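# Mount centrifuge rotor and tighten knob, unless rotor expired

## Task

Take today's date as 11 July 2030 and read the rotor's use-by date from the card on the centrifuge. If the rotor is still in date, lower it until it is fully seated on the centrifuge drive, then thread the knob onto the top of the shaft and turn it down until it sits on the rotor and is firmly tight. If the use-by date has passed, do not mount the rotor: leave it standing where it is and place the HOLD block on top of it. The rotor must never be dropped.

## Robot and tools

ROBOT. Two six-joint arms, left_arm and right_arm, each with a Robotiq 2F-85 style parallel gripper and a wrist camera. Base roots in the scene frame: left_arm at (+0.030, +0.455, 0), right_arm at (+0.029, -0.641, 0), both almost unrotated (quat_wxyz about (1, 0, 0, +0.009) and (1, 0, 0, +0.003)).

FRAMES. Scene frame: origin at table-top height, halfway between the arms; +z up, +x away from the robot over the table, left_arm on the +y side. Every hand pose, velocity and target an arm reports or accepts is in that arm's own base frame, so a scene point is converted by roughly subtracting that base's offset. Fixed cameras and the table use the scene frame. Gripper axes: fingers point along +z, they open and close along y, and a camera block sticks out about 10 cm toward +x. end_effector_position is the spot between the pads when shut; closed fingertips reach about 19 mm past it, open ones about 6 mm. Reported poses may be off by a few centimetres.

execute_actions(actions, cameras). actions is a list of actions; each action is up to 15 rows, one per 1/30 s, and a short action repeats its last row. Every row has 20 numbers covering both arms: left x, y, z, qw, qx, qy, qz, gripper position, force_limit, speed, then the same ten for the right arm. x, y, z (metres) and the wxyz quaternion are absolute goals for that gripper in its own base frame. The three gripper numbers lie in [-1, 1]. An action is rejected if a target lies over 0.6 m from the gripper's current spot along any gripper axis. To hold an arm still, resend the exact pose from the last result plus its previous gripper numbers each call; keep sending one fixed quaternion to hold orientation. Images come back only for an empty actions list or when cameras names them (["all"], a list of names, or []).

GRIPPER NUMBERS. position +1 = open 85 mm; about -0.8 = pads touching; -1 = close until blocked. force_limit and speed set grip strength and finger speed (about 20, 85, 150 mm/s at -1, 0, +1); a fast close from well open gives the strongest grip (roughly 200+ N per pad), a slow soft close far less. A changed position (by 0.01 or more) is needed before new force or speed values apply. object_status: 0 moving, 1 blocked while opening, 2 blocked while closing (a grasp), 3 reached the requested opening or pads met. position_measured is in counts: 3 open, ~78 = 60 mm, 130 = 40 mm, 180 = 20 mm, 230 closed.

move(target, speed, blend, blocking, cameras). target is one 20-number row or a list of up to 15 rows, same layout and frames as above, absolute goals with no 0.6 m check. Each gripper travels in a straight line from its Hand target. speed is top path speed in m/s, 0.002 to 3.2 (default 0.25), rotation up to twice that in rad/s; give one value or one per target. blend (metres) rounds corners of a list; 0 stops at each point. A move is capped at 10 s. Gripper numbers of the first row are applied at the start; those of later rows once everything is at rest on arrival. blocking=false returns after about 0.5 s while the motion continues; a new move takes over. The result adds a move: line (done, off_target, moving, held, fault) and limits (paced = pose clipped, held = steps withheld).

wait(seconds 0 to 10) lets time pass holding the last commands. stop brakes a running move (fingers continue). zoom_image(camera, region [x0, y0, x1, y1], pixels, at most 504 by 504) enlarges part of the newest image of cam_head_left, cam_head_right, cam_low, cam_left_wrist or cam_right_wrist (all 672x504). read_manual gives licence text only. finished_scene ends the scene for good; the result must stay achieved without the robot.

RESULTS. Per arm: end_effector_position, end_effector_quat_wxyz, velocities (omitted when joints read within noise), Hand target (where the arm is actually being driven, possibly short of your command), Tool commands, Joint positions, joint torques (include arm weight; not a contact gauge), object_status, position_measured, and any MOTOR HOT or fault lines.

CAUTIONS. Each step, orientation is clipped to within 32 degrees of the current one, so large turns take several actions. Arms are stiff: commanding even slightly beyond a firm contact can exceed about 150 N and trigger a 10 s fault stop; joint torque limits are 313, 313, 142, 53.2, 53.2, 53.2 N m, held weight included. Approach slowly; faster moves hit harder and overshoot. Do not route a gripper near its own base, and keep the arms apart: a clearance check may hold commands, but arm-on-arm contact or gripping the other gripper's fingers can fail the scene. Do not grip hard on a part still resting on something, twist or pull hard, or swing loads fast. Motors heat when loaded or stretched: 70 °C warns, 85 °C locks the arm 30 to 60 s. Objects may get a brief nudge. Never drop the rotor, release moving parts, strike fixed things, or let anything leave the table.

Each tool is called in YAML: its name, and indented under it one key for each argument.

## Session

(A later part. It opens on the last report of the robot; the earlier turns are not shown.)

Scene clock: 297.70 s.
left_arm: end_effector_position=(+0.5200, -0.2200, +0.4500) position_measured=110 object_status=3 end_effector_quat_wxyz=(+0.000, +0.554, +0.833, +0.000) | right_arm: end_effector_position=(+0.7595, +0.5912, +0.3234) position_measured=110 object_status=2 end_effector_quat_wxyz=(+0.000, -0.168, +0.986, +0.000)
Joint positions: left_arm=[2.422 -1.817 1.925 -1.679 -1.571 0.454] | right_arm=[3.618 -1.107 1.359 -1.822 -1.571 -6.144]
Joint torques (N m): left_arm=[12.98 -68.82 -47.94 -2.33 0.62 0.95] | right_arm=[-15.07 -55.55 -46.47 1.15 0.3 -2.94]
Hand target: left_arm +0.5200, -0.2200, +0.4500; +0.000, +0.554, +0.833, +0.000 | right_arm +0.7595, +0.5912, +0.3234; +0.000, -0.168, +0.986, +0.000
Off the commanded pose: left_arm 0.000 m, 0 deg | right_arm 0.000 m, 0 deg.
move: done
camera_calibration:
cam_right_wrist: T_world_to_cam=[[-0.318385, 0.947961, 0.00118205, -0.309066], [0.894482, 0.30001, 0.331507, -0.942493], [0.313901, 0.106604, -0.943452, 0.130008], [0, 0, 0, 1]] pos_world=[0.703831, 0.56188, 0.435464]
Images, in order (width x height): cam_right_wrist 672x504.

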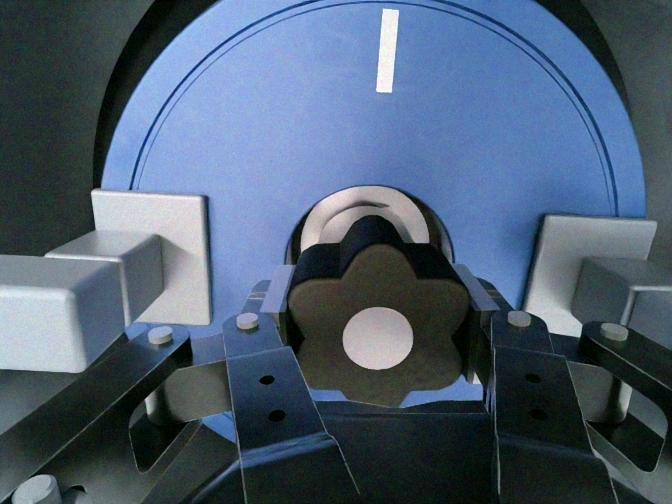

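move:
  target: [0.7067, -0.379, 0.447, 0.20643, 0.582654, 0.770407, -0.156122, 0.15, 0.1, -1, 0.75955, 0.59115, 0.3234, 0, -0.167631, 0.98585, 0, -1, 0.1, -1]
  speed: 0.2
  cameras: ["cam_left_wrist", "cam_head_left", "cam_head_right"]

Scene clock: 301.50 s.
left_arm: end_effector_position=(+0.7066, -0.3789, +0.4470) position_measured=110 object_status=3 end_effector_quat_wxyz=(+0.206, +0.583, +0.770, -0.156) | right_arm: end_effector_position=(+0.7596, +0.5912, +0.3234) position_measured=110 object_status=2 end_effector_quat_wxyz=(+0.000, -0.168, +0.986, +0.000)
Joint positions: left_arm=[2.538 -1.512 1.809 -2.287 -1.895 0.622] | right_arm=[3.617 -1.107 1.359 -1.822 -1.571 -6.144]
Joint torques (N m): left_arm=[15.6 -69.62 -62.48 -10.74 -1.99 3.36] | right_arm=[-22.66 -62.12 -44.03 0.81 -0.14 -3.39]
Hand target: left_arm +0.7067, -0.3790, +0.4470; +0.206, +0.583, +0.770, -0.156 | right_arm +0.7596, +0.5912, +0.3234; +0.000, -0.168, +0.986, +0.000
Off the commanded pose: left_arm 0.000 m, 0 deg | right_arm 0.000 m, 0 deg.
move: done
camera_calibration:
cam_left_wrist: T_world_to_cam=[[0.963734, 0.266244, -0.0181988, -0.559939], [0.184802, -0.616627, 0.765257, -0.689663], [0.192523, -0.740868, -0.643467, -0.00359001], [0, 0, 0, 1]] pos_world=[0.667774, -0.278845, 0.51527]
Images, in order (width x height): cam_head_left 672x504, cam_head_right 672x504, cam_left_wrist 672x504.

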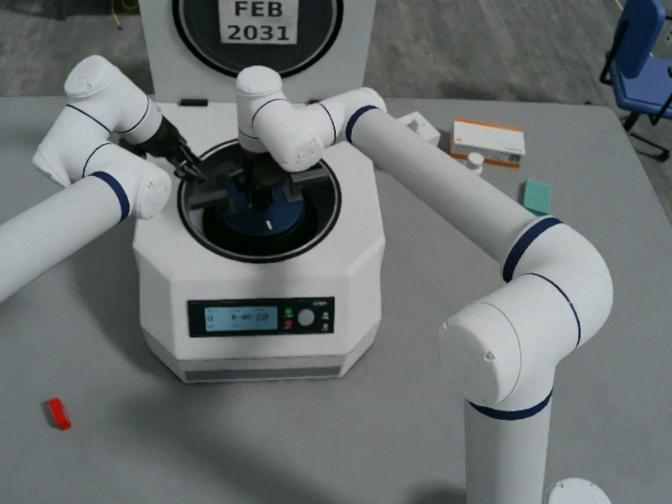

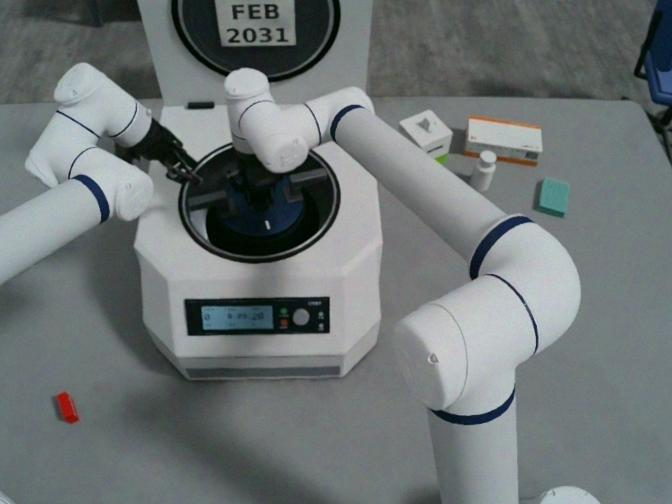

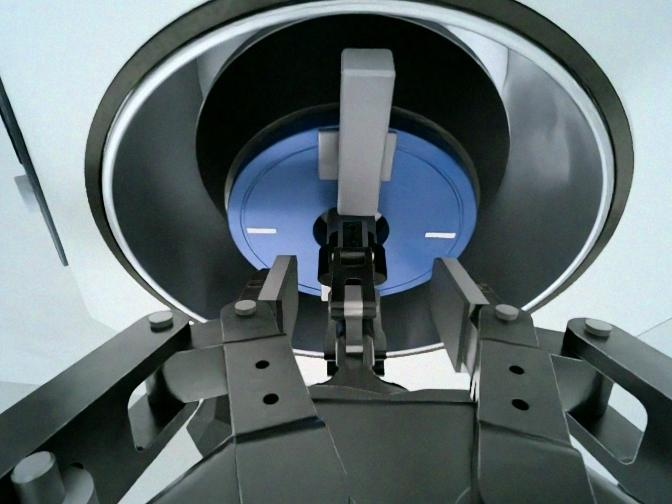

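zoom_image:
  camera: "cam_left_wrist"
  region: [220, 20, 500, 300]

Scaled by 1.800.

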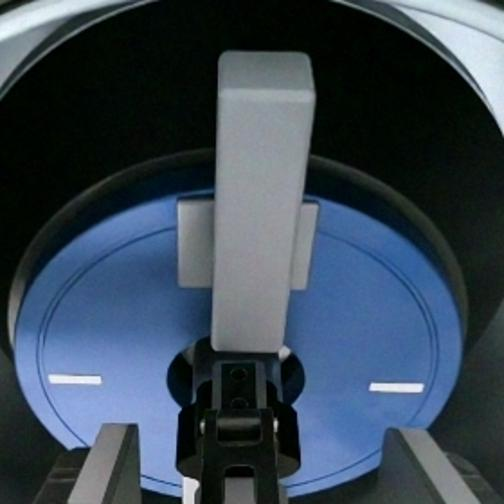

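move:
  target:
    - [0.7048, -0.3747, 0.385, 0.205335, 0.588018, 0.76632, -0.157559, 0.15, 0.1, -1, 0.75955, 0.59115, 0.3234, 0, -0.167631, 0.98585, 0, -1, 0.1, -1]
    - [0.7048, -0.3747, 0.337, 0.205335, 0.588018, 0.76632, -0.157559, 0.15, 0.1, -1, 0.75955, 0.59115, 0.3234, 0, -0.167631, 0.98585, 0, -1, 0.1, -1]
  speed: [0.1, 0.05]
  blend: [0.005, 0]
  cameras: ["cam_left_wrist"]

Scene clock: 304.47 s.
left_arm: end_effector_position=(+0.7048, -0.3747, +0.3371) position_measured=110 object_status=3 end_effector_quat_wxyz=(+0.205, +0.588, +0.766, -0.158) | right_arm: end_effector_position=(+0.7596, +0.5912, +0.3234) position_measured=110 object_status=2 end_effector_quat_wxyz=(+0.000, -0.168, +0.986, +0.000)
Joint positions: left_arm=[2.544 -1.443 1.941 -2.481 -1.903 0.641] | right_arm=[3.617 -1.107 1.359 -1.822 -1.571 -6.144]
Joint torques (N m): left_arm=[15.33 -73.68 -40.17 -10.46 -2.15 1.85] | right_arm=[-22.71 -69.26 -41.57 0.69 -0.41 -3.66]
Hand target: left_arm +0.7048, -0.3747, +0.3370; +0.205, +0.588, +0.766, -0.158 | right_arm +0.7596, +0.5912, +0.3234; +0.000, -0.168, +0.986, +0.000
Off the commanded pose: left_arm 0.000 m, 0 deg | right_arm 0.000 m, 0 deg.
move: done
camera_calibration:
cam_left_wrist: T_world_to_cam=[[0.96737, 0.252717, -0.0181547, -0.569039], [0.176086, -0.619056, 0.765352, -0.59742], [0.182179, -0.743575, -0.643356, -0.0645606], [0, 0, 0, 1]] pos_world=[0.667431, -0.274036, 0.40537]
Images, in order (width x height): cam_left_wrist 672x504.

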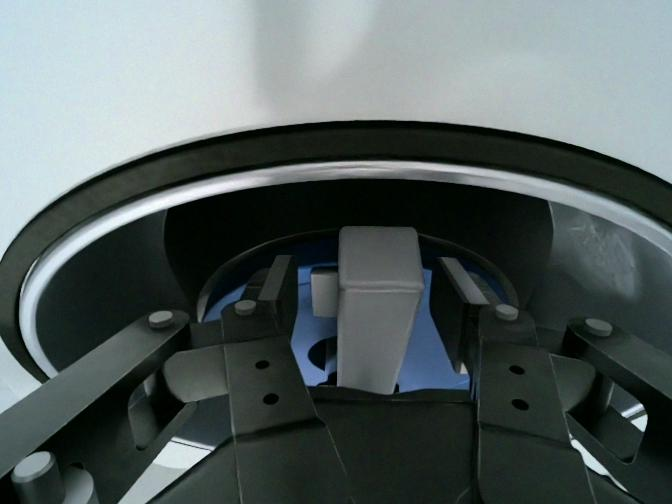

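zoom_image:
  camera: "cam_left_wrist"
  region: [250, 200, 490, 400]

Scaled by 2.100.

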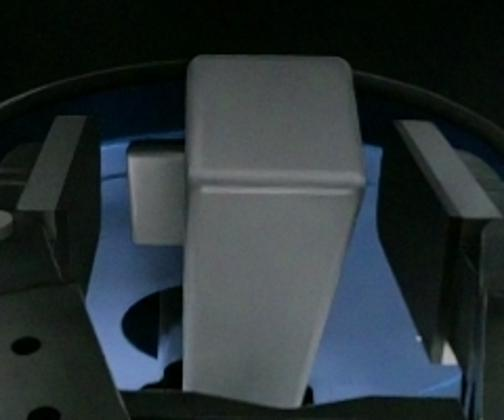

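move:
  target: [0.7072, -0.3741, 0.333, 0.205335, 0.588018, 0.76632, -0.157559, 0.15, 0.1, -1, 0.75955, 0.59115, 0.3234, 0, -0.167631, 0.98585, 0, -1, 0.1, -1]
  speed: 0.02
  cameras: ["cam_left_wrist"]

Scene clock: 307.27 s.
left_arm: end_effector_position=(+0.7071, -0.3741, +0.3331) position_measured=110 object_status=3 end_effector_quat_wxyz=(+0.205, +0.588, +0.766, -0.158) | right_arm: end_effector_position=(+0.7596, +0.5912, +0.3234) position_measured=110 object_status=2 end_effector_quat_wxyz=(+0.000, -0.168, +0.986, +0.000)
Joint positions: left_arm=[2.547 -1.436 1.941 -2.487 -1.904 0.644] | right_arm=[3.617 -1.107 1.359 -1.822 -1.571 -6.144]
Joint torques (N m): left_arm=[14.47 -71.47 -39.77 -10.59 -2.08 3.29] | right_arm=[-23.31 -71.43 -40.12 1.11 0.05 -3.13]
Hand target: left_arm +0.7072, -0.3741, +0.3330; +0.205, +0.588, +0.766, -0.158 | right_arm +0.7596, +0.5912, +0.3234; +0.000, -0.168, +0.986, +0.000
Off the commanded pose: left_arm 0.000 m, 0 deg | right_arm 0.000 m, 0 deg.
move: done
camera_calibration:
cam_left_wrist: T_world_to_cam=[[0.967365, 0.252733, -0.0181746, -0.571473], [0.176111, -0.619049, 0.765351, -0.594407], [0.182179, -0.743575, -0.643356, -0.0671068], [0, 0, 0, 1]] pos_world=[0.669731, -0.273436, 0.40137]
Images, in order (width x height): cam_left_wrist 672x504.

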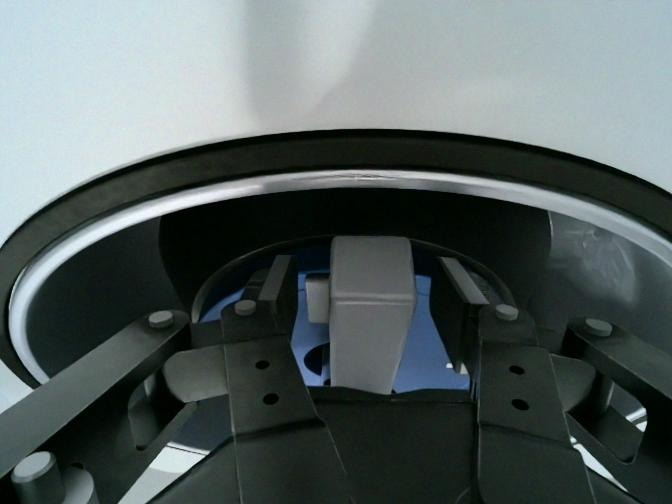

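Bar is centred between the left fingers. Closing the left gripper gently on the handle.

move:
  target: [0.7072, -0.3741, 0.333, 0.205335, 0.588018, 0.76632, -0.157559, -1, -0.2, -1, 0.75955, 0.59115, 0.3234, 0, -0.167631, 0.98585, 0, -1, 0.1, -1]
  speed: 0.02
  cameras: ["cam_left_wrist"]

Scene clock: 308.77 s.
left_arm: end_effector_position=(+0.7072, -0.3741, +0.3330) position_measured=171 object_status=0 end_effector_quat_wxyz=(+0.205, +0.588, +0.766, -0.158) | right_arm: end_effector_position=(+0.7596, +0.5912, +0.3234) position_measured=110 object_status=2 end_effector_quat_wxyz=(+0.000, -0.168, +0.986, +0.000)
Joint positions: left_arm=[2.547 -1.436 1.941 -2.487 -1.904 0.644] | right_arm=[3.617 -1.107 1.359 -1.822 -1.571 -6.144]
Joint torques (N m): left_arm=[9.5 -74.06 -39.47 -9.26 -1.4 3.28] | right_arm=[-22.93 -72.33 -39.01 1.24 -0.37 -3.03]
Hand target: left_arm +0.7072, -0.3741, +0.3330; +0.205, +0.588, +0.766, -0.158 | right_arm +0.7596, +0.5911, +0.3234; +0.000, -0.168, +0.986, +0.000
Off the commanded pose: left_arm 0.000 m, 0 deg | right_arm 0.000 m, 0 deg.
move: done
camera_calibration:
cam_left_wrist: T_world_to_cam=[[0.96737, 0.252712, -0.0181915, -0.571574], [0.176085, -0.618947, 0.76544, -0.594338], [0.182177, -0.743668, -0.64325, -0.067256], [0, 0, 0, 1]] pos_world=[0.669831, -0.273436, 0.40127]
Images, in order (width x height): cam_left_wrist 672x504.

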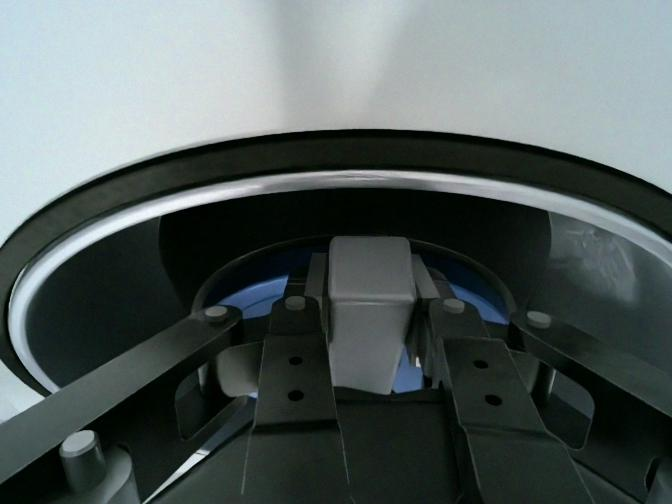

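wait:
  seconds: 0.4
  cameras: ["cam_right_wrist", "cam_left_wrist"]

Scene clock: 309.23 s.
left_arm: end_effector_position=(+0.7072, -0.3741, +0.3330) position_measured=171 object_status=2 end_effector_quat_wxyz=(+0.205, +0.588, +0.766, -0.158) | right_arm: end_effector_position=(+0.7596, +0.5912, +0.3234) position_measured=110 object_status=2 end_effector_quat_wxyz=(+0.000, -0.168, +0.986, +0.000)
Joint positions: left_arm=[2.547 -1.436 1.941 -2.487 -1.904 0.644] | right_arm=[3.617 -1.107 1.359 -1.822 -1.571 -6.144]
Joint torques (N m): left_arm=[0.11 -72.58 -40.67 -6.85 0.47 2.99] | right_arm=[-22.4 -70.64 -38.64 1.2 -0.55 -2.85]
Hand target: left_arm +0.7072, -0.3741, +0.3330; +0.205, +0.588, +0.766, -0.158 | right_arm +0.7596, +0.5911, +0.3234; +0.000, -0.168, +0.986, +0.000
Tool commands: left_gripper/position=-1.0 left_gripper/force_limit=-0.2 left_gripper/speed=-1.0 right_gripper/position=-1.0 right_gripper/force_limit=+0.1 right_gripper/speed=-1.0
Off the commanded pose: left_arm 0.000 m, 0 deg | right_arm 0.000 m, 0 deg.
wait: 0.40 s; at rest by 0.10 s
camera_calibration:
cam_left_wrist: T_world_to_cam=[[0.96737, 0.252712, -0.0181915, -0.571574], [0.176085, -0.618947, 0.76544, -0.594338], [0.182177, -0.743668, -0.64325, -0.067256], [0, 0, 0, 1]] pos_world=[0.669831, -0.273436, 0.40127]
cam_right_wrist: T_world_to_cam=[[-0.318528, 0.947913, 0.00123028, -0.308959], [0.894433, 0.300126, 0.331534, -0.942535], [0.313896, 0.106703, -0.943443, 0.129952], [0, 0, 0, 1]] pos_world=[0.703831, 0.56188, 0.435464]
Images, in order (width x height): cam_left_wrist 672x504, cam_right_wrist 672x504.

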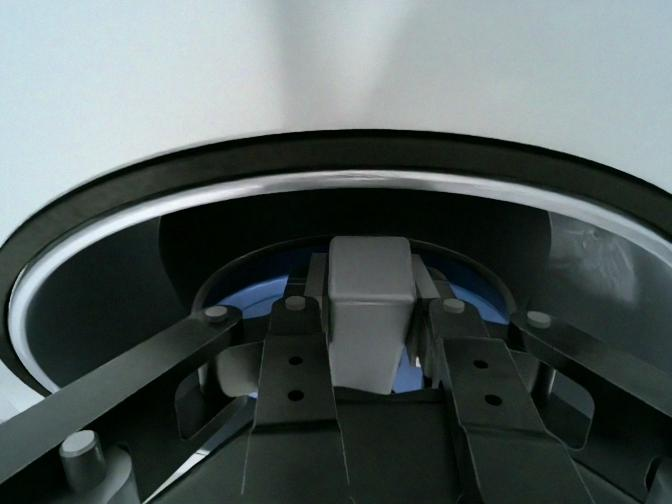

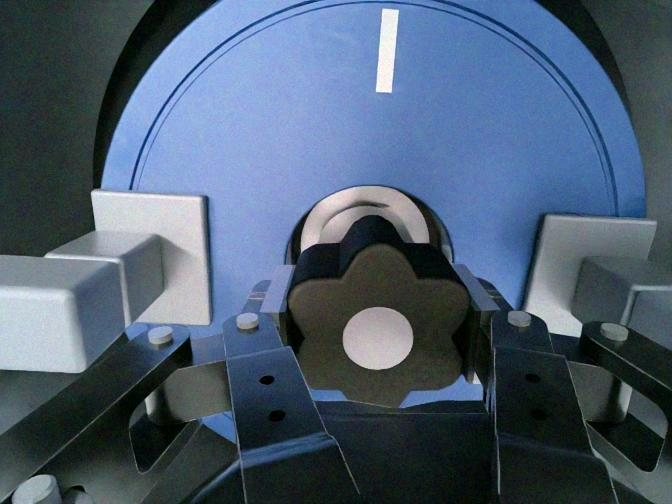

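move:
  target: [0.7072, -0.3741, 0.333, 0.205335, 0.588018, 0.76632, -0.157559, -1, -0.2, -1, 0.75955, 0.59063, 0.3233, 0, 0.17967, 0.98373, 0, -1, 0.1, -1]
  speed: 0.15
  cameras: ["cam_right_wrist"]

Scene clock: 312.33 s.
left_arm: end_effector_position=(+0.7072, -0.3741, +0.3330) position_measured=171 object_status=2 end_effector_quat_wxyz=(+0.205, +0.588, +0.766, -0.158) | right_arm: end_effector_position=(+0.7596, +0.5906, +0.3233) position_measured=110 object_status=2 end_effector_quat_wxyz=(+0.000, +0.180, +0.984, +0.000)
Joint positions: left_arm=[2.547 -1.436 1.941 -2.487 -1.904 0.644] | right_arm=[3.617 -1.108 1.36 -1.823 -1.571 -5.447]
Joint torques (N m): left_arm=[-11.9 -77.2 -41.61 -3.5 0.47 1.79] | right_arm=[-2.21 -76.09 -40.29 -3.55 -3.15 2.92]
Hand target: left_arm +0.7072, -0.3741, +0.3330; +0.205, +0.588, +0.766, -0.158 | right_arm +0.7596, +0.5906, +0.3233; +0.000, +0.180, +0.984, +0.000
Off the commanded pose: left_arm 0.000 m, 0 deg | right_arm 0.000 m, 0 deg.
move: done
camera_calibration:
cam_right_wrist: T_world_to_cam=[[0.365135, 0.930954, 0.00126963, -0.817688], [0.878182, -0.344889, 0.331434, -0.549063], [0.308988, -0.119903, -0.943478, 0.267466], [0, 0, 0, 1]] pos_world=[0.698099, 0.603934, 0.435365]
Images, in order (width x height): cam_right_wrist 672x504.

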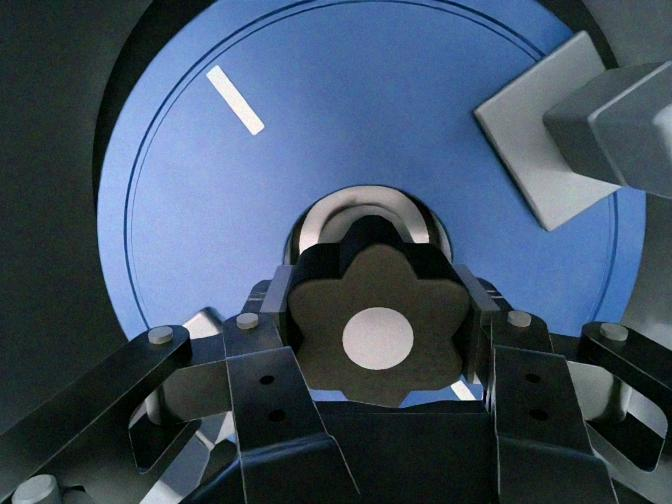

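move:
  target: [0.7072, -0.3741, 0.333, 0.205335, 0.588018, 0.76632, -0.157559, -1, -0.2, -1, 0.75897, 0.59016, 0.3231, 0, 0.64746, 0.76211, 0, -1, 0.1, -1]
  speed: 0.15
  cameras: ["cam_right_wrist"]

Scene clock: 316.63 s.
left_arm: end_effector_position=(+0.7072, -0.3741, +0.3330) position_measured=171 object_status=2 end_effector_quat_wxyz=(+0.205, +0.588, +0.766, -0.158) | right_arm: end_effector_position=(+0.7590, +0.5902, +0.3231) position_measured=110 object_status=2 end_effector_quat_wxyz=(+0.000, +0.647, +0.762, +0.000)
Joint positions: left_arm=[2.547 -1.436 1.941 -2.487 -1.904 0.644] | right_arm=[3.617 -1.109 1.362 -1.824 -1.571 -4.4]
Joint torques (N m): left_arm=[-11.08 -82.91 -44.2 -3.47 -0.5 0] | right_arm=[7.64 -80.19 -52.9 -7.4 -2.79 2.87]
Hand target: left_arm +0.7072, -0.3741, +0.3330; +0.205, +0.588, +0.766, -0.158 | right_arm +0.7590, +0.5902, +0.3231; +0.000, +0.647, +0.762, +0.000
Off the commanded pose: left_arm 0.000 m, 0 deg | right_arm 0.000 m, 0 deg.
move: done
camera_calibration:
cam_right_wrist: T_world_to_cam=[[0.988785, 0.149343, 0.00117774, -0.829063], [0.140514, -0.932939, 0.331484, 0.358312], [0.0506037, -0.327601, -0.94346, 0.586101], [0, 0, 0, 1]] pos_world=[0.739758, 0.650106, 0.435164]
Images, in order (width x height): cam_right_wrist 672x504.

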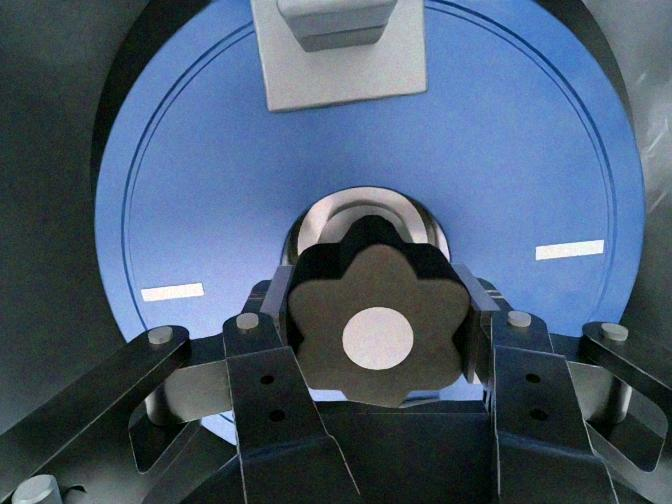

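move:
  target: [0.7072, -0.3741, 0.333, 0.205335, 0.588018, 0.76632, -0.157559, -1, -0.2, -1, 0.75897, 0.59016, 0.3227, 0, 0.64746, 0.76211, 0, -1, 0.1, -1]
  speed: 0.01

move:
  target: [0.7072, -0.3741, 0.333, 0.205335, 0.588018, 0.76632, -0.157559, -1, -0.2, -1, 0.75897, 0.59016, 0.3224, 0, 0.64746, 0.76211, 0, -1, 0.1, -1]
  speed: 0.01

Scene clock: 317.63 s.
left_arm: end_effector_position=(+0.7072, -0.3741, +0.3330) position_measured=171 object_status=2 end_effector_quat_wxyz=(+0.205, +0.588, +0.766, -0.158) | right_arm: end_effector_position=(+0.7590, +0.5902, +0.3229) position_measured=110 object_status=2 end_effector_quat_wxyz=(+0.000, +0.647, +0.762, +0.000)
Joint positions: left_arm=[2.547 -1.436 1.941 -2.487 -1.904 0.644] | right_arm=[3.617 -1.109 1.362 -1.824 -1.571 -4.399]
Joint torques (N m): left_arm=[-11.88 -84.1 -44.46 -3.55 -0.65 -0.3] | right_arm=[4.01 -56.64 -46.96 -7.69 -3.01 3.12]
Hand target: left_arm +0.7072, -0.3741, +0.3330; +0.205, +0.588, +0.766, -0.158 | right_arm +0.7590, +0.5902, +0.3227; +0.000, +0.647, +0.762, +0.000
Off the commanded pose: left_arm 0.000 m, 0 deg | right_arm 0.000 m, 0 deg.
move: done

Scene clock: 318.33 s.
left_arm: end_effector_position=(+0.7072, -0.3741, +0.3330) position_measured=171 object_status=2 end_effector_quat_wxyz=(+0.205, +0.588, +0.766, -0.158) | right_arm: end_effector_position=(+0.7590, +0.5902, +0.3225) position_measured=110 object_status=2 end_effector_quat_wxyz=(+0.000, +0.647, +0.762, +0.000)
Joint positions: left_arm=[2.547 -1.436 1.941 -2.487 -1.904 0.644] | right_arm=[3.617 -1.109 1.363 -1.825 -1.571 -4.399]
Joint torques (N m): left_arm=[-10.87 -85.17 -45.05 -3.7 -0.99 -0.75] | right_arm=[6.28 -45.28 -38.64 -8.48 -2.56 3.61]
Hand target: left_arm +0.7072, -0.3741, +0.3330; +0.205, +0.588, +0.766, -0.158 | right_arm +0.7590, +0.5902, +0.3224; +0.000, +0.647, +0.762, +0.000
Off the commanded pose: left_arm 0.000 m, 0 deg | right_arm 0.000 m, 0 deg.
move: done

move:
  target: [0.7072, -0.3741, 0.333, 0.205335, 0.588018, 0.76632, -0.157559, -1, -0.2, -1, 0.75827, 0.59043, 0.3220, 0, 0.94176, 0.33628, 0, -1, 0.1, -1]
  speed: 0.15

Scene clock: 322.63 s.
left_arm: end_effector_position=(+0.7072, -0.3741, +0.3330) position_measured=171 object_status=2 end_effector_quat_wxyz=(+0.205, +0.588, +0.766, -0.158) | right_arm: end_effector_position=(+0.7583, +0.5904, +0.3220) position_measured=110 object_status=2 end_effector_quat_wxyz=(+0.000, +0.942, +0.336, +0.000)
Joint positions: left_arm=[2.547 -1.436 1.941 -2.487 -1.904 0.644] | right_arm=[3.617 -1.109 1.364 -1.826 -1.571 -3.352]
Joint torques (N m): left_arm=[-11.03 -89.27 -47.28 -3.72 -1.69 -1.14] | right_arm=[-20.92 -59.3 -40.75 -9.12 -6.89 3.4]
Hand target: left_arm +0.7072, -0.3741, +0.3330; +0.205, +0.588, +0.766, -0.158 | right_arm +0.7583, +0.5904, +0.3220; +0.000, +0.942, +0.336, +0.000
Off the commanded pose: left_arm 0.000 m, 0 deg | right_arm 0.000 m, 0 deg.
move: done

move:
  target: [0.7072, -0.3741, 0.333, 0.205335, 0.588018, 0.76632, -0.157559, -1, -0.2, -1, 0.75773, 0.5906, 0.3220, 0, 0.94176, 0.33628, 0, -1, 0.1, -1]
  speed: 0.01

Scene clock: 324.43 s.
left_arm: end_effector_position=(+0.7072, -0.3741, +0.3330) position_measured=171 object_status=2 end_effector_quat_wxyz=(+0.205, +0.588, +0.766, -0.158) | right_arm: end_effector_position=(+0.7578, +0.5906, +0.3220) position_measured=110 object_status=2 end_effector_quat_wxyz=(+0.000, +0.942, +0.336, +0.000)
Joint positions: left_arm=[2.547 -1.436 1.941 -2.487 -1.904 0.644] | right_arm=[3.618 -1.11 1.365 -1.826 -1.571 -3.351]
Joint torques (N m): left_arm=[-10.25 -92.98 -48.27 -3.54 -2.02 -1.22] | right_arm=[-6.17 -64.57 -35.28 -6.08 -4.69 3.35]
Hand target: left_arm +0.7072, -0.3741, +0.3330; +0.205, +0.588, +0.766, -0.158 | right_arm +0.7577, +0.5906, +0.3220; +0.000, +0.942, +0.336, +0.000
Off the commanded pose: left_arm 0.000 m, 0 deg | right_arm 0.000 m, 0 deg.
move: done

move:
  target: [0.7072, -0.3741, 0.333, 0.205335, 0.588018, 0.76632, -0.157559, -1, -0.2, -1, 0.75762, 0.5907, 0.3217, 0, 0.94176, 0.33628, 0, -1, 0.1, -1]
  speed: 0.01

move:
  target: [0.7072, -0.3741, 0.333, 0.205335, 0.588018, 0.76632, -0.157559, -1, -0.2, -1, 0.75762, 0.5907, 0.3214, 0, 0.94176, 0.33628, 0, -1, 0.1, -1]
  speed: 0.01

Scene clock: 326.77 s.
left_arm: end_effector_position=(+0.7072, -0.3741, +0.3330) position_measured=171 object_status=2 end_effector_quat_wxyz=(+0.205, +0.588, +0.766, -0.158) | right_arm: end_effector_position=(+0.7576, +0.5907, +0.3218) position_measured=110 object_status=2 end_effector_quat_wxyz=(+0.000, +0.942, +0.336, +0.000)
Joint positions: left_arm=[2.547 -1.436 1.941 -2.487 -1.904 0.644] | right_arm=[3.618 -1.11 1.365 -1.826 -1.571 -3.351]
Joint torques (N m): left_arm=[-11.37 -96.38 -49.31 -3.77 -2.05 -1.28] | right_arm=[1.31 -50.77 -32.13 -5.46 -0.66 3.45]
Hand target: left_arm +0.7072, -0.3741, +0.3330; +0.205, +0.588, +0.766, -0.158 | right_arm +0.7576, +0.5907, +0.3217; +0.000, +0.942, +0.336, +0.000
Off the commanded pose: left_arm 0.000 m, 0 deg | right_arm 0.000 m, 0 deg.
move: done

Scene clock: 327.47 s.
left_arm: end_effector_position=(+0.7072, -0.3741, +0.3330) position_measured=171 object_status=2 end_effector_quat_wxyz=(+0.205, +0.588, +0.766, -0.158) | right_arm: end_effector_position=(+0.7576, +0.5907, +0.3215) position_measured=110 object_status=2 end_effector_quat_wxyz=(+0.000, +0.942, +0.336, +0.000)
Joint positions: left_arm=[2.547 -1.436 1.941 -2.487 -1.904 0.644] | right_arm=[3.618 -1.11 1.365 -1.827 -1.571 -3.351]
Joint torques (N m): left_arm=[-10.92 -96.26 -50.24 -3.63 -2.18 -1.39] | right_arm=[-0.38 -31.1 -26.62 -5.5 -0.61 3.46]
Hand target: left_arm +0.7072, -0.3741, +0.3330; +0.205, +0.588, +0.766, -0.158 | right_arm +0.7576, +0.5907, +0.3214; +0.000, +0.942, +0.336, +0.000
Off the commanded pose: left_arm 0.000 m, 0 deg | right_arm 0.000 m, 0 deg.
move: done

move:
  target: [0.7072, -0.3741, 0.333, 0.205335, 0.588018, 0.76632, -0.157559, -1, -0.2, -1, 0.75772, 0.59171, 0.3210, 0, 0.983729, -0.179661, 0, -1, 0.1, -1]
  speed: 0.2
  cameras: ["cam_right_wrist"]

Scene clock: 330.87 s.
left_arm: end_effector_position=(+0.7072, -0.3741, +0.3330) position_measured=171 object_status=2 end_effector_quat_wxyz=(+0.205, +0.588, +0.766, -0.158) | right_arm: end_effector_position=(+0.7577, +0.5917, +0.3210) position_measured=110 object_status=2 end_effector_quat_wxyz=(+0.000, +0.984, -0.180, +0.000)
Joint positions: left_arm=[2.547 -1.436 1.941 -2.487 -1.904 0.644] | right_arm=[3.619 -1.108 1.364 -1.827 -1.571 -2.303]
Joint torques (N m): left_arm=[-10.27 -100.65 -52.03 -3.77 -1.7 -1.34] | right_arm=[-7.36 -29.32 -39.29 -4.62 -5.1 3.83]
Hand target: left_arm +0.7072, -0.3741, +0.3330; +0.205, +0.588, +0.766, -0.158 | right_arm +0.7577, +0.5917, +0.3210; +0.000, +0.984, -0.180, +0.000
Off the commanded pose: left_arm 0.000 m, 0 deg | right_arm 0.000 m, 0 deg.
move: done
camera_calibration:
cam_right_wrist: T_world_to_cam=[[-0.365053, -0.930986, 0.00123923, 0.836966], [-0.878216, 0.344802, 0.331433, 0.376482], [-0.308987, 0.119902, -0.943478, 0.592362], [0, 0, 0, 1]] pos_world=[0.819201, 0.578366, 0.433065]
Images, in order (width x height): cam_right_wrist 672x504.

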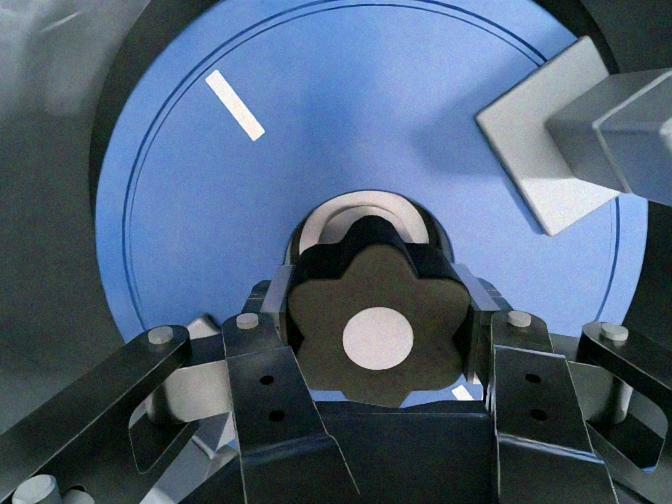

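move:
  target: [0.7072, -0.3741, 0.3327, 0.205335, 0.588018, 0.76632, -0.157559, -1, -0.2, -1, 0.75772, 0.59171, 0.3210, 0, 0.983729, -0.179661, 0, -1, 0.1, -1]
  speed: 0.01

Scene clock: 332.43 s.
left_arm: end_effector_position=(+0.7072, -0.3741, +0.3328) position_measured=171 object_status=2 end_effector_quat_wxyz=(+0.205, +0.588, +0.766, -0.158) | right_arm: end_effector_position=(+0.7577, +0.5917, +0.3210) position_measured=110 object_status=2 end_effector_quat_wxyz=(+0.000, +0.984, -0.180, +0.000)
Joint positions: left_arm=[2.547 -1.436 1.941 -2.488 -1.904 0.644] | right_arm=[3.619 -1.108 1.364 -1.827 -1.571 -2.303]
Joint torques (N m): left_arm=[-11.28 -55.4 -34 -9.11 -2.18 -1.26] | right_arm=[-8.97 -29.5 -39.75 -3.19 -4.76 3.71]
Hand target: left_arm +0.7072, -0.3741, +0.3327; +0.205, +0.588, +0.766, -0.158 | right_arm +0.7577, +0.5917, +0.3210; +0.000, +0.984, -0.180, +0.000
Off the commanded pose: left_arm 0.000 m, 0 deg | right_arm 0.000 m, 0 deg.
move: done

move:
  target: [0.7072, -0.3741, 0.3329, 0.205335, 0.588018, 0.76632, -0.157559, -1, -0.2, -1, 0.75772, 0.59171, 0.3210, 0, 0.983729, -0.179661, 0, -1, 0.1, -1]
  speed: 0.01

Scene clock: 333.60 s.
left_arm: end_effector_position=(+0.7072, -0.3741, +0.3327) position_measured=171 object_status=2 end_effector_quat_wxyz=(+0.205, +0.588, +0.766, -0.158) | right_arm: end_effector_position=(+0.7577, +0.5917, +0.3210) position_measured=110 object_status=2 end_effector_quat_wxyz=(+0.000, +0.984, -0.180, +0.000)
Joint positions: left_arm=[2.547 -1.436 1.941 -2.487 -1.904 0.644] | right_arm=[3.619 -1.108 1.364 -1.827 -1.571 -2.303]
Joint torques (N m): left_arm=[-11.55 -92.31 -49.41 0.19 -2.14 -1.17] | right_arm=[-7.91 -29.81 -39.79 -3.95 -4.75 2.98]
Hand target: left_arm +0.7072, -0.3741, +0.3329; +0.205, +0.588, +0.766, -0.158 | right_arm +0.7577, +0.5917, +0.3210; +0.000, +0.984, -0.180, +0.000
Off the commanded pose: left_arm 0.000 m, 0 deg | right_arm 0.000 m, 0 deg.
move: done

move:
  target: [0.7072, -0.3741, 0.3329, 0.205335, 0.588018, 0.76632, -0.157559, -1, -0.2, -1, 0.75859, 0.59224, 0.3209, 0, 0.762106, -0.647453, 0, -1, 0.1, -1]
  speed: 0.2

Scene clock: 337.23 s.
left_arm: end_effector_position=(+0.7072, -0.3741, +0.3329) position_measured=171 object_status=2 end_effector_quat_wxyz=(+0.205, +0.588, +0.766, -0.158) | right_arm: end_effector_position=(+0.7586, +0.5922, +0.3209) position_measured=110 object_status=2 end_effector_quat_wxyz=(+0.000, +0.762, -0.647, +0.000)
Joint positions: left_arm=[2.547 -1.436 1.941 -2.487 -1.904 0.644] | right_arm=[3.619 -1.106 1.362 -1.826 -1.571 -1.256]
Joint torques (N m): left_arm=[-10.9 -105.87 -52.52 -6.78 -1.81 -1.12] | right_arm=[-8.5 -44.71 -45.89 -1.64 -5.89 2.86]
Hand target: left_arm +0.7072, -0.3741, +0.3329; +0.205, +0.588, +0.766, -0.158 | right_arm +0.7586, +0.5922, +0.3209; +0.000, +0.762, -0.647, +0.000
Off the commanded pose: left_arm 0.000 m, 0 deg | right_arm 0.000 m, 0 deg.
move: done

move:
  target: [0.7072, -0.3741, 0.3329, 0.205335, 0.588018, 0.76632, -0.157559, -1, -0.2, -1, 0.75936, 0.59172, 0.3205, 0, 0.33628, -0.94176, 0, -1, 0.1, -1]
  speed: 0.2
  cameras: ["cam_right_wrist"]

Scene clock: 340.67 s.
left_arm: end_effector_position=(+0.7072, -0.3741, +0.3329) position_measured=171 object_status=2 end_effector_quat_wxyz=(+0.205, +0.588, +0.766, -0.158) | right_arm: end_effector_position=(+0.7594, +0.5917, +0.3205) position_measured=110 object_status=2 end_effector_quat_wxyz=(+0.000, -0.336, +0.942, +0.000)
Joint positions: left_arm=[2.547 -1.436 1.941 -2.487 -1.904 0.644] | right_arm=[3.618 -1.106 1.362 -1.827 -1.571 -0.21]
Joint torques (N m): left_arm=[-10.14 -103.76 -52.32 -6.78 -1.28 -1.08] | right_arm=[-2.69 -49.32 -46.59 -1.02 -4.41 2.65]
Hand target: left_arm +0.7072, -0.3741, +0.3329; +0.205, +0.588, +0.766, -0.158 | right_arm +0.7594, +0.5917, +0.3205; +0.000, -0.336, +0.942, +0.000
Off the commanded pose: left_arm 0.000 m, 0 deg | right_arm 0.000 m, 0 deg.
move: done
camera_calibration:
cam_right_wrist: T_world_to_cam=[[-0.623688, 0.781672, 0.00127937, 0.0205452], [0.737736, 0.58809, 0.331505, -0.992969], [0.258376, 0.2077, -0.943452, 0.109614], [0, 0, 0, 1]] pos_world=[0.717041, 0.545128, 0.432564]
Images, in order (width x height): cam_right_wrist 672x504.

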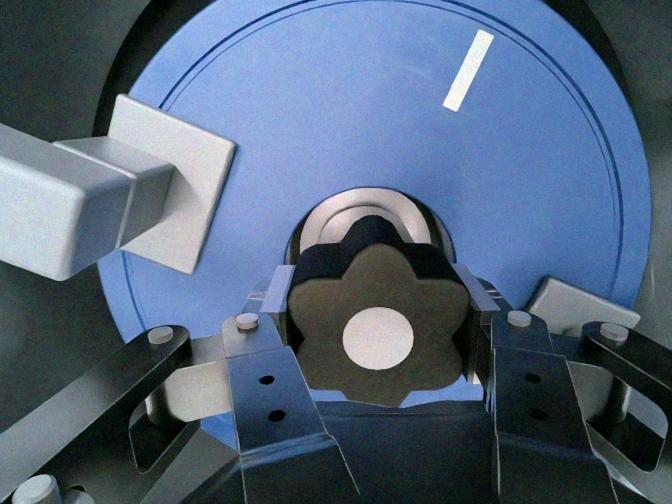

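move:
  target:
    - [0.7072, -0.3741, 0.3329, 0.205335, 0.588018, 0.76632, -0.157559, -1, -0.2, -1, 0.75926, 0.59066, 0.3201, 0, 0.17967, 0.98373, 0, -1, 0.1, -1]
    - [0.7072, -0.3741, 0.3329, 0.205335, 0.588018, 0.76632, -0.157559, -1, -0.2, -1, 0.75832, 0.59027, 0.3197, 0, 0.64746, 0.76211, 0, -1, 0.1, -1]
  speed: 0.2
  blend: [0.0008, 0]

Scene clock: 346.93 s.
left_arm: end_effector_position=(+0.7072, -0.3741, +0.3329) position_measured=171 object_status=2 end_effector_quat_wxyz=(+0.205, +0.588, +0.766, -0.158) | right_arm: end_effector_position=(+0.7583, +0.5903, +0.3197) position_measured=110 object_status=2 end_effector_quat_wxyz=(+0.000, +0.647, +0.762, +0.000)
Joint positions: left_arm=[2.547 -1.436 1.941 -2.487 -1.904 0.644] | right_arm=[3.617 -1.108 1.367 -1.829 -1.571 1.884]
Joint torques (N m): left_arm=[-10.91 -100.24 -52.01 -7.02 -0.19 -0.94] | right_arm=[6.8 -74.86 -38.77 -4.02 -2 2.7]
Hand target: left_arm +0.7072, -0.3741, +0.3329; +0.205, +0.588, +0.766, -0.158 | right_arm +0.7583, +0.5903, +0.3197; +0.000, +0.647, +0.762, +0.000
Off the commanded pose: left_arm 0.000 m, 0 deg | right_arm 0.000 m, 0 deg.
move: done

move:
  target:
    - [0.7072, -0.3741, 0.3329, 0.205335, 0.588018, 0.76632, -0.157559, -1, -0.2, -1, 0.75751, 0.59088, 0.3193, 0, 0.94176, 0.33628, 0, -1, 0.1, -1]
    - [0.7072, -0.3741, 0.3329, 0.205335, 0.588018, 0.76632, -0.157559, -1, -0.2, -1, 0.75763, 0.59189, 0.3189, 0, 0.983729, -0.179661, 0, -1, 0.1, -1]
  speed: 0.2
  blend: [0.0008, 0]
  cameras: ["cam_right_wrist"]

Scene clock: 352.93 s.
left_arm: end_effector_position=(+0.7072, -0.3741, +0.3329) position_measured=171 object_status=2 end_effector_quat_wxyz=(+0.205, +0.588, +0.766, -0.158) | right_arm: end_effector_position=(+0.7576, +0.5919, +0.3189) position_measured=110 object_status=2 end_effector_quat_wxyz=(+0.000, +0.984, -0.180, +0.000)
Joint positions: left_arm=[2.547 -1.436 1.941 -2.487 -1.904 0.644] | right_arm=[3.619 -1.107 1.367 -1.83 -1.571 3.98]
Joint torques (N m): left_arm=[-11.48 -98.45 -51.65 -6.74 0.36 -1.11] | right_arm=[-1.48 -58.85 -57.77 -5.42 -4.49 3.52]
Hand target: left_arm +0.7072, -0.3741, +0.3329; +0.205, +0.588, +0.766, -0.158 | right_arm +0.7576, +0.5919, +0.3189; +0.000, +0.984, -0.180, +0.000
Off the commanded pose: left_arm 0.000 m, 0 deg | right_arm 0.000 m, 0 deg.
move: done
camera_calibration:
cam_right_wrist: T_world_to_cam=[[-0.36504, -0.930991, 0.00127373, 0.837096], [-0.878189, 0.344791, 0.331516, 0.37697], [-0.309077, 0.119898, -0.943449, 0.590389], [0, 0, 0, 1]] pos_world=[0.819101, 0.578566, 0.430964]
Images, in order (width x height): cam_right_wrist 672x504.

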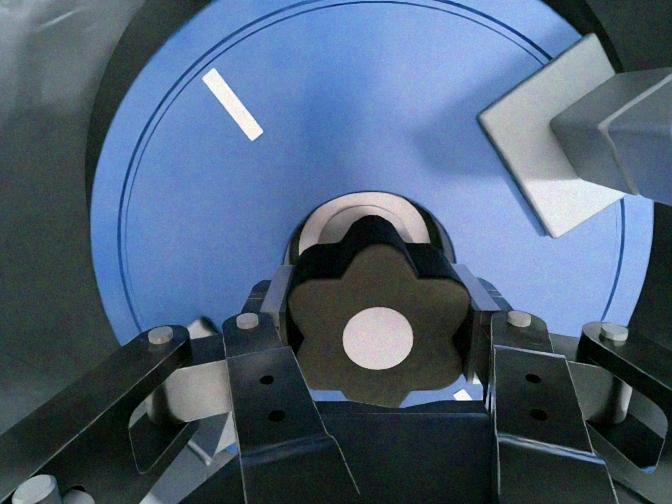

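move:
  target:
    - [0.7072, -0.3741, 0.3329, 0.205335, 0.588018, 0.76632, -0.157559, -1, -0.2, -1, 0.75857, 0.59228, 0.3184, 0, 0.762106, -0.647453, 0, -1, 0.1, -1]
    - [0.7072, -0.3741, 0.3329, 0.205335, 0.588018, 0.76632, -0.157559, -1, -0.2, -1, 0.75938, 0.59167, 0.3179, 0, 0.33628, -0.94176, 0, -1, 0.1, -1]
  speed: 0.2
  blend: [0.0008, 0]
  cameras: ["cam_right_wrist"]

Scene clock: 359.00 s.
left_arm: end_effector_position=(+0.7072, -0.3741, +0.3329) position_measured=171 object_status=2 end_effector_quat_wxyz=(+0.205, +0.588, +0.766, -0.158) | right_arm: end_effector_position=(+0.7594, +0.5916, +0.3179) position_measured=110 object_status=2 end_effector_quat_wxyz=(+0.000, -0.336, +0.942, +0.000)
Joint positions: left_arm=[2.547 -1.436 1.941 -2.487 -1.904 0.644] | right_arm=[3.618 -1.105 1.365 -1.831 -1.571 6.073]
Joint torques (N m): left_arm=[-10.02 -93.92 -51.77 -6.62 0.43 -0.9] | right_arm=[-7.12 -62.25 -53.15 -1.6 -4.67 3.26]
Hand target: left_arm +0.7072, -0.3741, +0.3329; +0.205, +0.588, +0.766, -0.158 | right_arm +0.7594, +0.5917, +0.3179; +0.000, -0.336, +0.942, +0.000
Off the commanded pose: left_arm 0.000 m, 0 deg | right_arm 0.000 m, 0 deg.
move: done
camera_calibration:
cam_right_wrist: T_world_to_cam=[[-0.623688, 0.781672, 0.00127937, 0.0206267], [0.737736, 0.58809, 0.331505, -0.992048], [0.258376, 0.2077, -0.943452, 0.107182], [0, 0, 0, 1]] pos_world=[0.717041, 0.545028, 0.429964]
Images, in order (width x height): cam_right_wrist 672x504.

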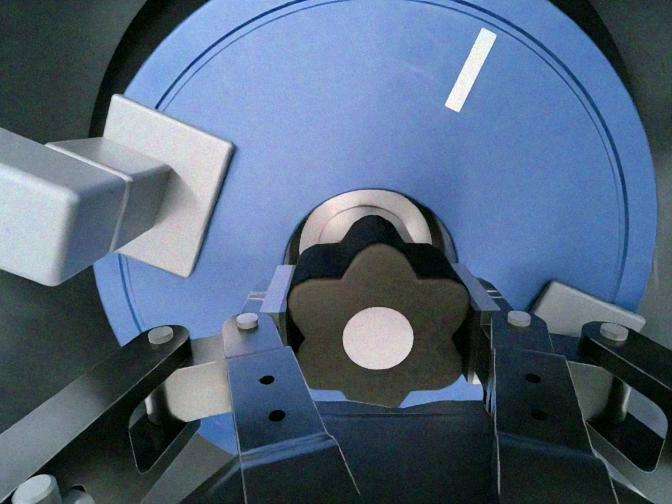

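move:
  target: [0.7072, -0.3741, 0.3329, 0.205335, 0.588018, 0.76632, -0.157559, -1, -0.2, -1, 0.75938, 0.59167, 0.3179, 0, 0.33628, -0.94176, 0, 0.7, 0.1, -0.6]
  speed: 0.02
  cameras: ["cam_right_wrist"]

Scene clock: 360.60 s.
left_arm: end_effector_position=(+0.7072, -0.3741, +0.3329) position_measured=171 object_status=2 end_effector_quat_wxyz=(+0.205, +0.588, +0.766, -0.158) | right_arm: end_effector_position=(+0.7594, +0.5917, +0.3179) position_measured=41 object_status=0 end_effector_quat_wxyz=(+0.000, -0.336, +0.942, +0.000)
Joint positions: left_arm=[2.547 -1.436 1.941 -2.487 -1.904 0.644] | right_arm=[3.618 -1.105 1.365 -1.831 -1.571 6.074]
Joint torques (N m): left_arm=[-10.93 -92.43 -51.32 -6.66 0.53 -1.12] | right_arm=[1.44 -73.13 -38.11 -4.17 1.92 2.59]
Hand target: left_arm +0.7072, -0.3741, +0.3329; +0.205, +0.588, +0.766, -0.158 | right_arm +0.7594, +0.5917, +0.3179; +0.000, -0.336, +0.942, +0.000
Off the commanded pose: left_arm 0.000 m, 0 deg | right_arm 0.000 m, 0 deg.
move: done
camera_calibration:
cam_right_wrist: T_world_to_cam=[[-0.623564, 0.781771, 0.00125268, 0.0204163], [0.737847, 0.587998, 0.331421, -0.9921], [0.258359, 0.207586, -0.943482, 0.107249], [0, 0, 0, 1]] pos_world=[0.717041, 0.545128, 0.429965]
Images, in order (width x height): cam_right_wrist 672x504.

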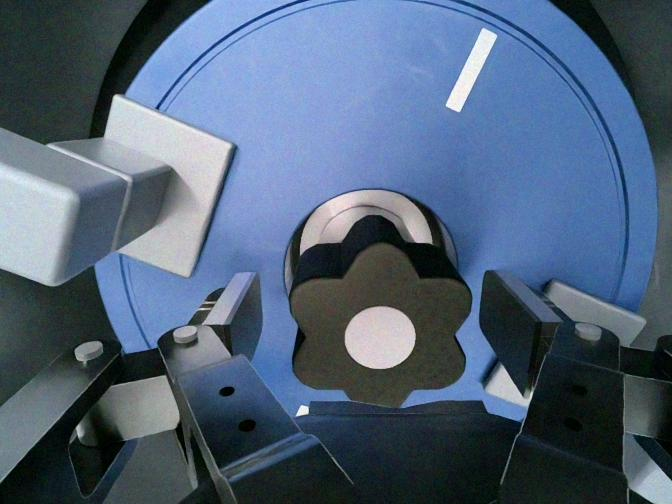

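zoom_image:
  camera: "cam_right_wrist"
  region: [270, 200, 490, 420]

Scaled by 2.291.

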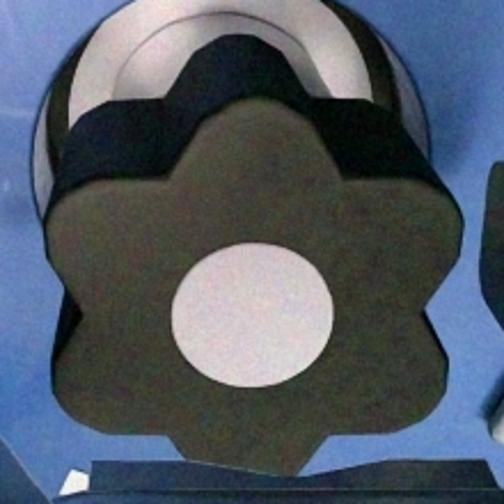

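move:
  target:
    - [0.7072, -0.3741, 0.3329, 0.205335, 0.588018, 0.76632, -0.157559, -1, -0.2, -1, 0.75825, 0.5915, 0.3179, 0, 0.903708, -0.428148, 0, 0.7, 0.1, -0.6]
    - [0.7072, -0.3741, 0.3329, 0.205335, 0.588018, 0.76632, -0.157559, -1, -0.2, -1, 0.75825, 0.5915, 0.3179, 0, 0.94176, 0.33628, 0, 0.7, 0.1, -0.6]
  speed: 0.6
  blend: [0.0008, 0]
  cameras: ["cam_right_wrist"]

Scene clock: 364.97 s.
left_arm: end_effector_position=(+0.7072, -0.3741, +0.3329) position_measured=171 object_status=2 end_effector_quat_wxyz=(+0.205, +0.588, +0.766, -0.158) | right_arm: end_effector_position=(+0.7582, +0.5915, +0.3179) position_measured=41 object_status=3 end_effector_quat_wxyz=(+0.000, +0.942, +0.336, +0.000)
Joint positions: left_arm=[2.547 -1.436 1.941 -2.487 -1.904 0.644] | right_arm=[3.618 -1.106 1.367 -1.832 -1.571 2.933]
Joint torques (N m): left_arm=[-10.81 -89.73 -51.74 -6.66 0.59 -0.92] | right_arm=[-14.72 -75.08 -36.95 -0.98 2.53 -3.15]
Hand target: left_arm +0.7072, -0.3741, +0.3329; +0.205, +0.588, +0.766, -0.158 | right_arm +0.7582, +0.5915, +0.3179; +0.000, +0.942, +0.336, +0.000
Off the commanded pose: left_arm 0.000 m, 0 deg | right_arm 0.000 m, 0 deg.
move: done
camera_calibration:
cam_right_wrist: T_world_to_cam=[[0.623387, -0.781912, 0.00126407, -0.000686439], [-0.737955, -0.587805, 0.331524, 0.823295], [-0.25848, -0.2076, -0.943446, 0.74504], [0, 0, 0, 1]] pos_world=[0.80056, 0.638071, 0.429964]
Images, in order (width x height): cam_right_wrist 672x504.

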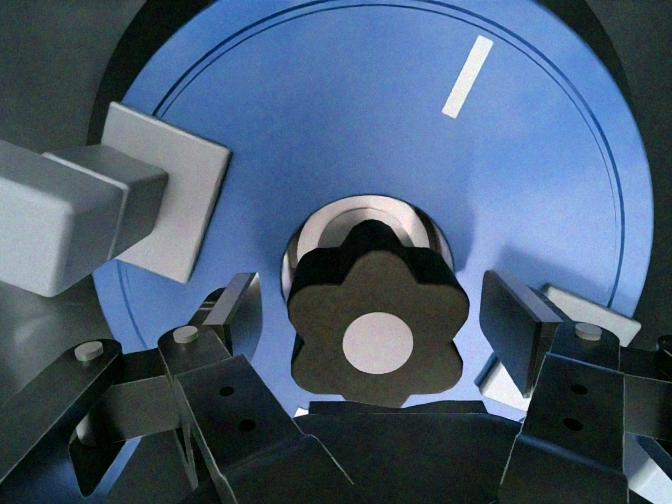

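zoom_image:
  camera: "cam_right_wrist"
  region: [270, 200, 490, 420]

Scaled by 2.291.

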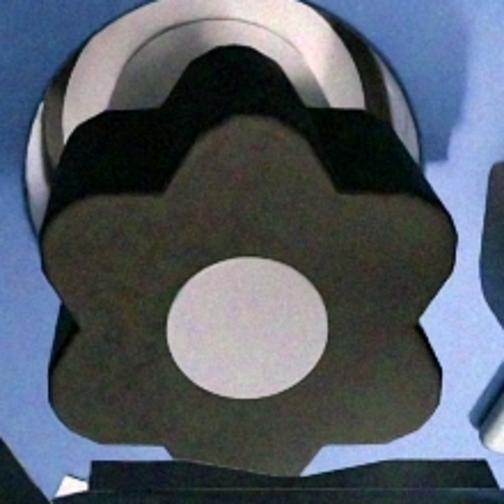

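move:
  target:
    - [0.7072, -0.3741, 0.3329, 0.205335, 0.588018, 0.76632, -0.157559, -1, -0.2, -1, 0.75795, 0.59122, 0.3190, 0, -0.167631, 0.98585, 0, 0.7, 0.1, -0.6]
    - [0.7072, -0.3741, 0.3329, 0.205335, 0.588018, 0.76632, -0.157559, -1, -0.2, -1, 0.75795, 0.59122, 0.3199, 0, -0.999981, 0.006109, 0, 0.7, 0.1, -0.6]
    - [0.7072, -0.3741, 0.3329, 0.205335, 0.588018, 0.76632, -0.157559, -1, -0.2, -1, 0.75795, 0.59122, 0.3199, 0, 0.17967, 0.98373, 0, 0.7, 0.1, -0.6]
  speed: 0.65
  blend: [0.0005, 0.0003, 0]
  cameras: ["cam_right_wrist"]

Scene clock: 373.23 s.
left_arm: end_effector_position=(+0.7072, -0.3741, +0.3329) position_measured=171 object_status=2 end_effector_quat_wxyz=(+0.205, +0.588, +0.766, -0.158) | right_arm: end_effector_position=(+0.7579, +0.5912, +0.3199) position_measured=41 object_status=3 end_effector_quat_wxyz=(+0.000, +0.180, +0.984, +0.000)
Joint positions: left_arm=[2.547 -1.436 1.941 -2.487 -1.904 0.644] | right_arm=[3.618 -1.108 1.366 -1.829 -1.571 -5.445]
Joint torques (N m): left_arm=[-11.11 -85.29 -50.89 -6.47 0.12 -0.9] | right_arm=[-14.83 -74.52 -36.87 -0.95 2.31 -3.09]
Hand target: left_arm +0.7072, -0.3741, +0.3329; +0.205, +0.588, +0.766, -0.158 | right_arm +0.7579, +0.5912, +0.3199; +0.000, +0.180, +0.984, +0.000
Off the commanded pose: left_arm 0.000 m, 0 deg | right_arm 0.000 m, 0 deg.
move: done
camera_calibration:
cam_right_wrist: T_world_to_cam=[[0.3655, 0.93081, 0.00120897, -0.817857], [0.878031, -0.345206, 0.331503, -0.545935], [0.308984, -0.120103, -0.943453, 0.26498], [0, 0, 0, 1]] pos_world=[0.6964, 0.604635, 0.431964]
Images, in order (width x height): cam_right_wrist 672x504.

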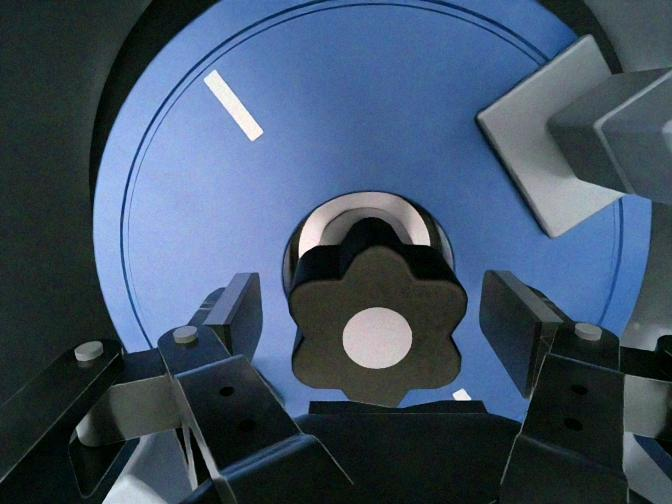

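zoom_image:
  camera: "cam_right_wrist"
  region: [270, 200, 490, 420]

Scaled by 2.291.

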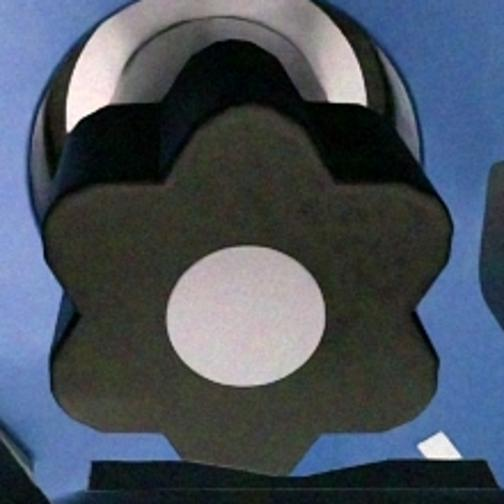

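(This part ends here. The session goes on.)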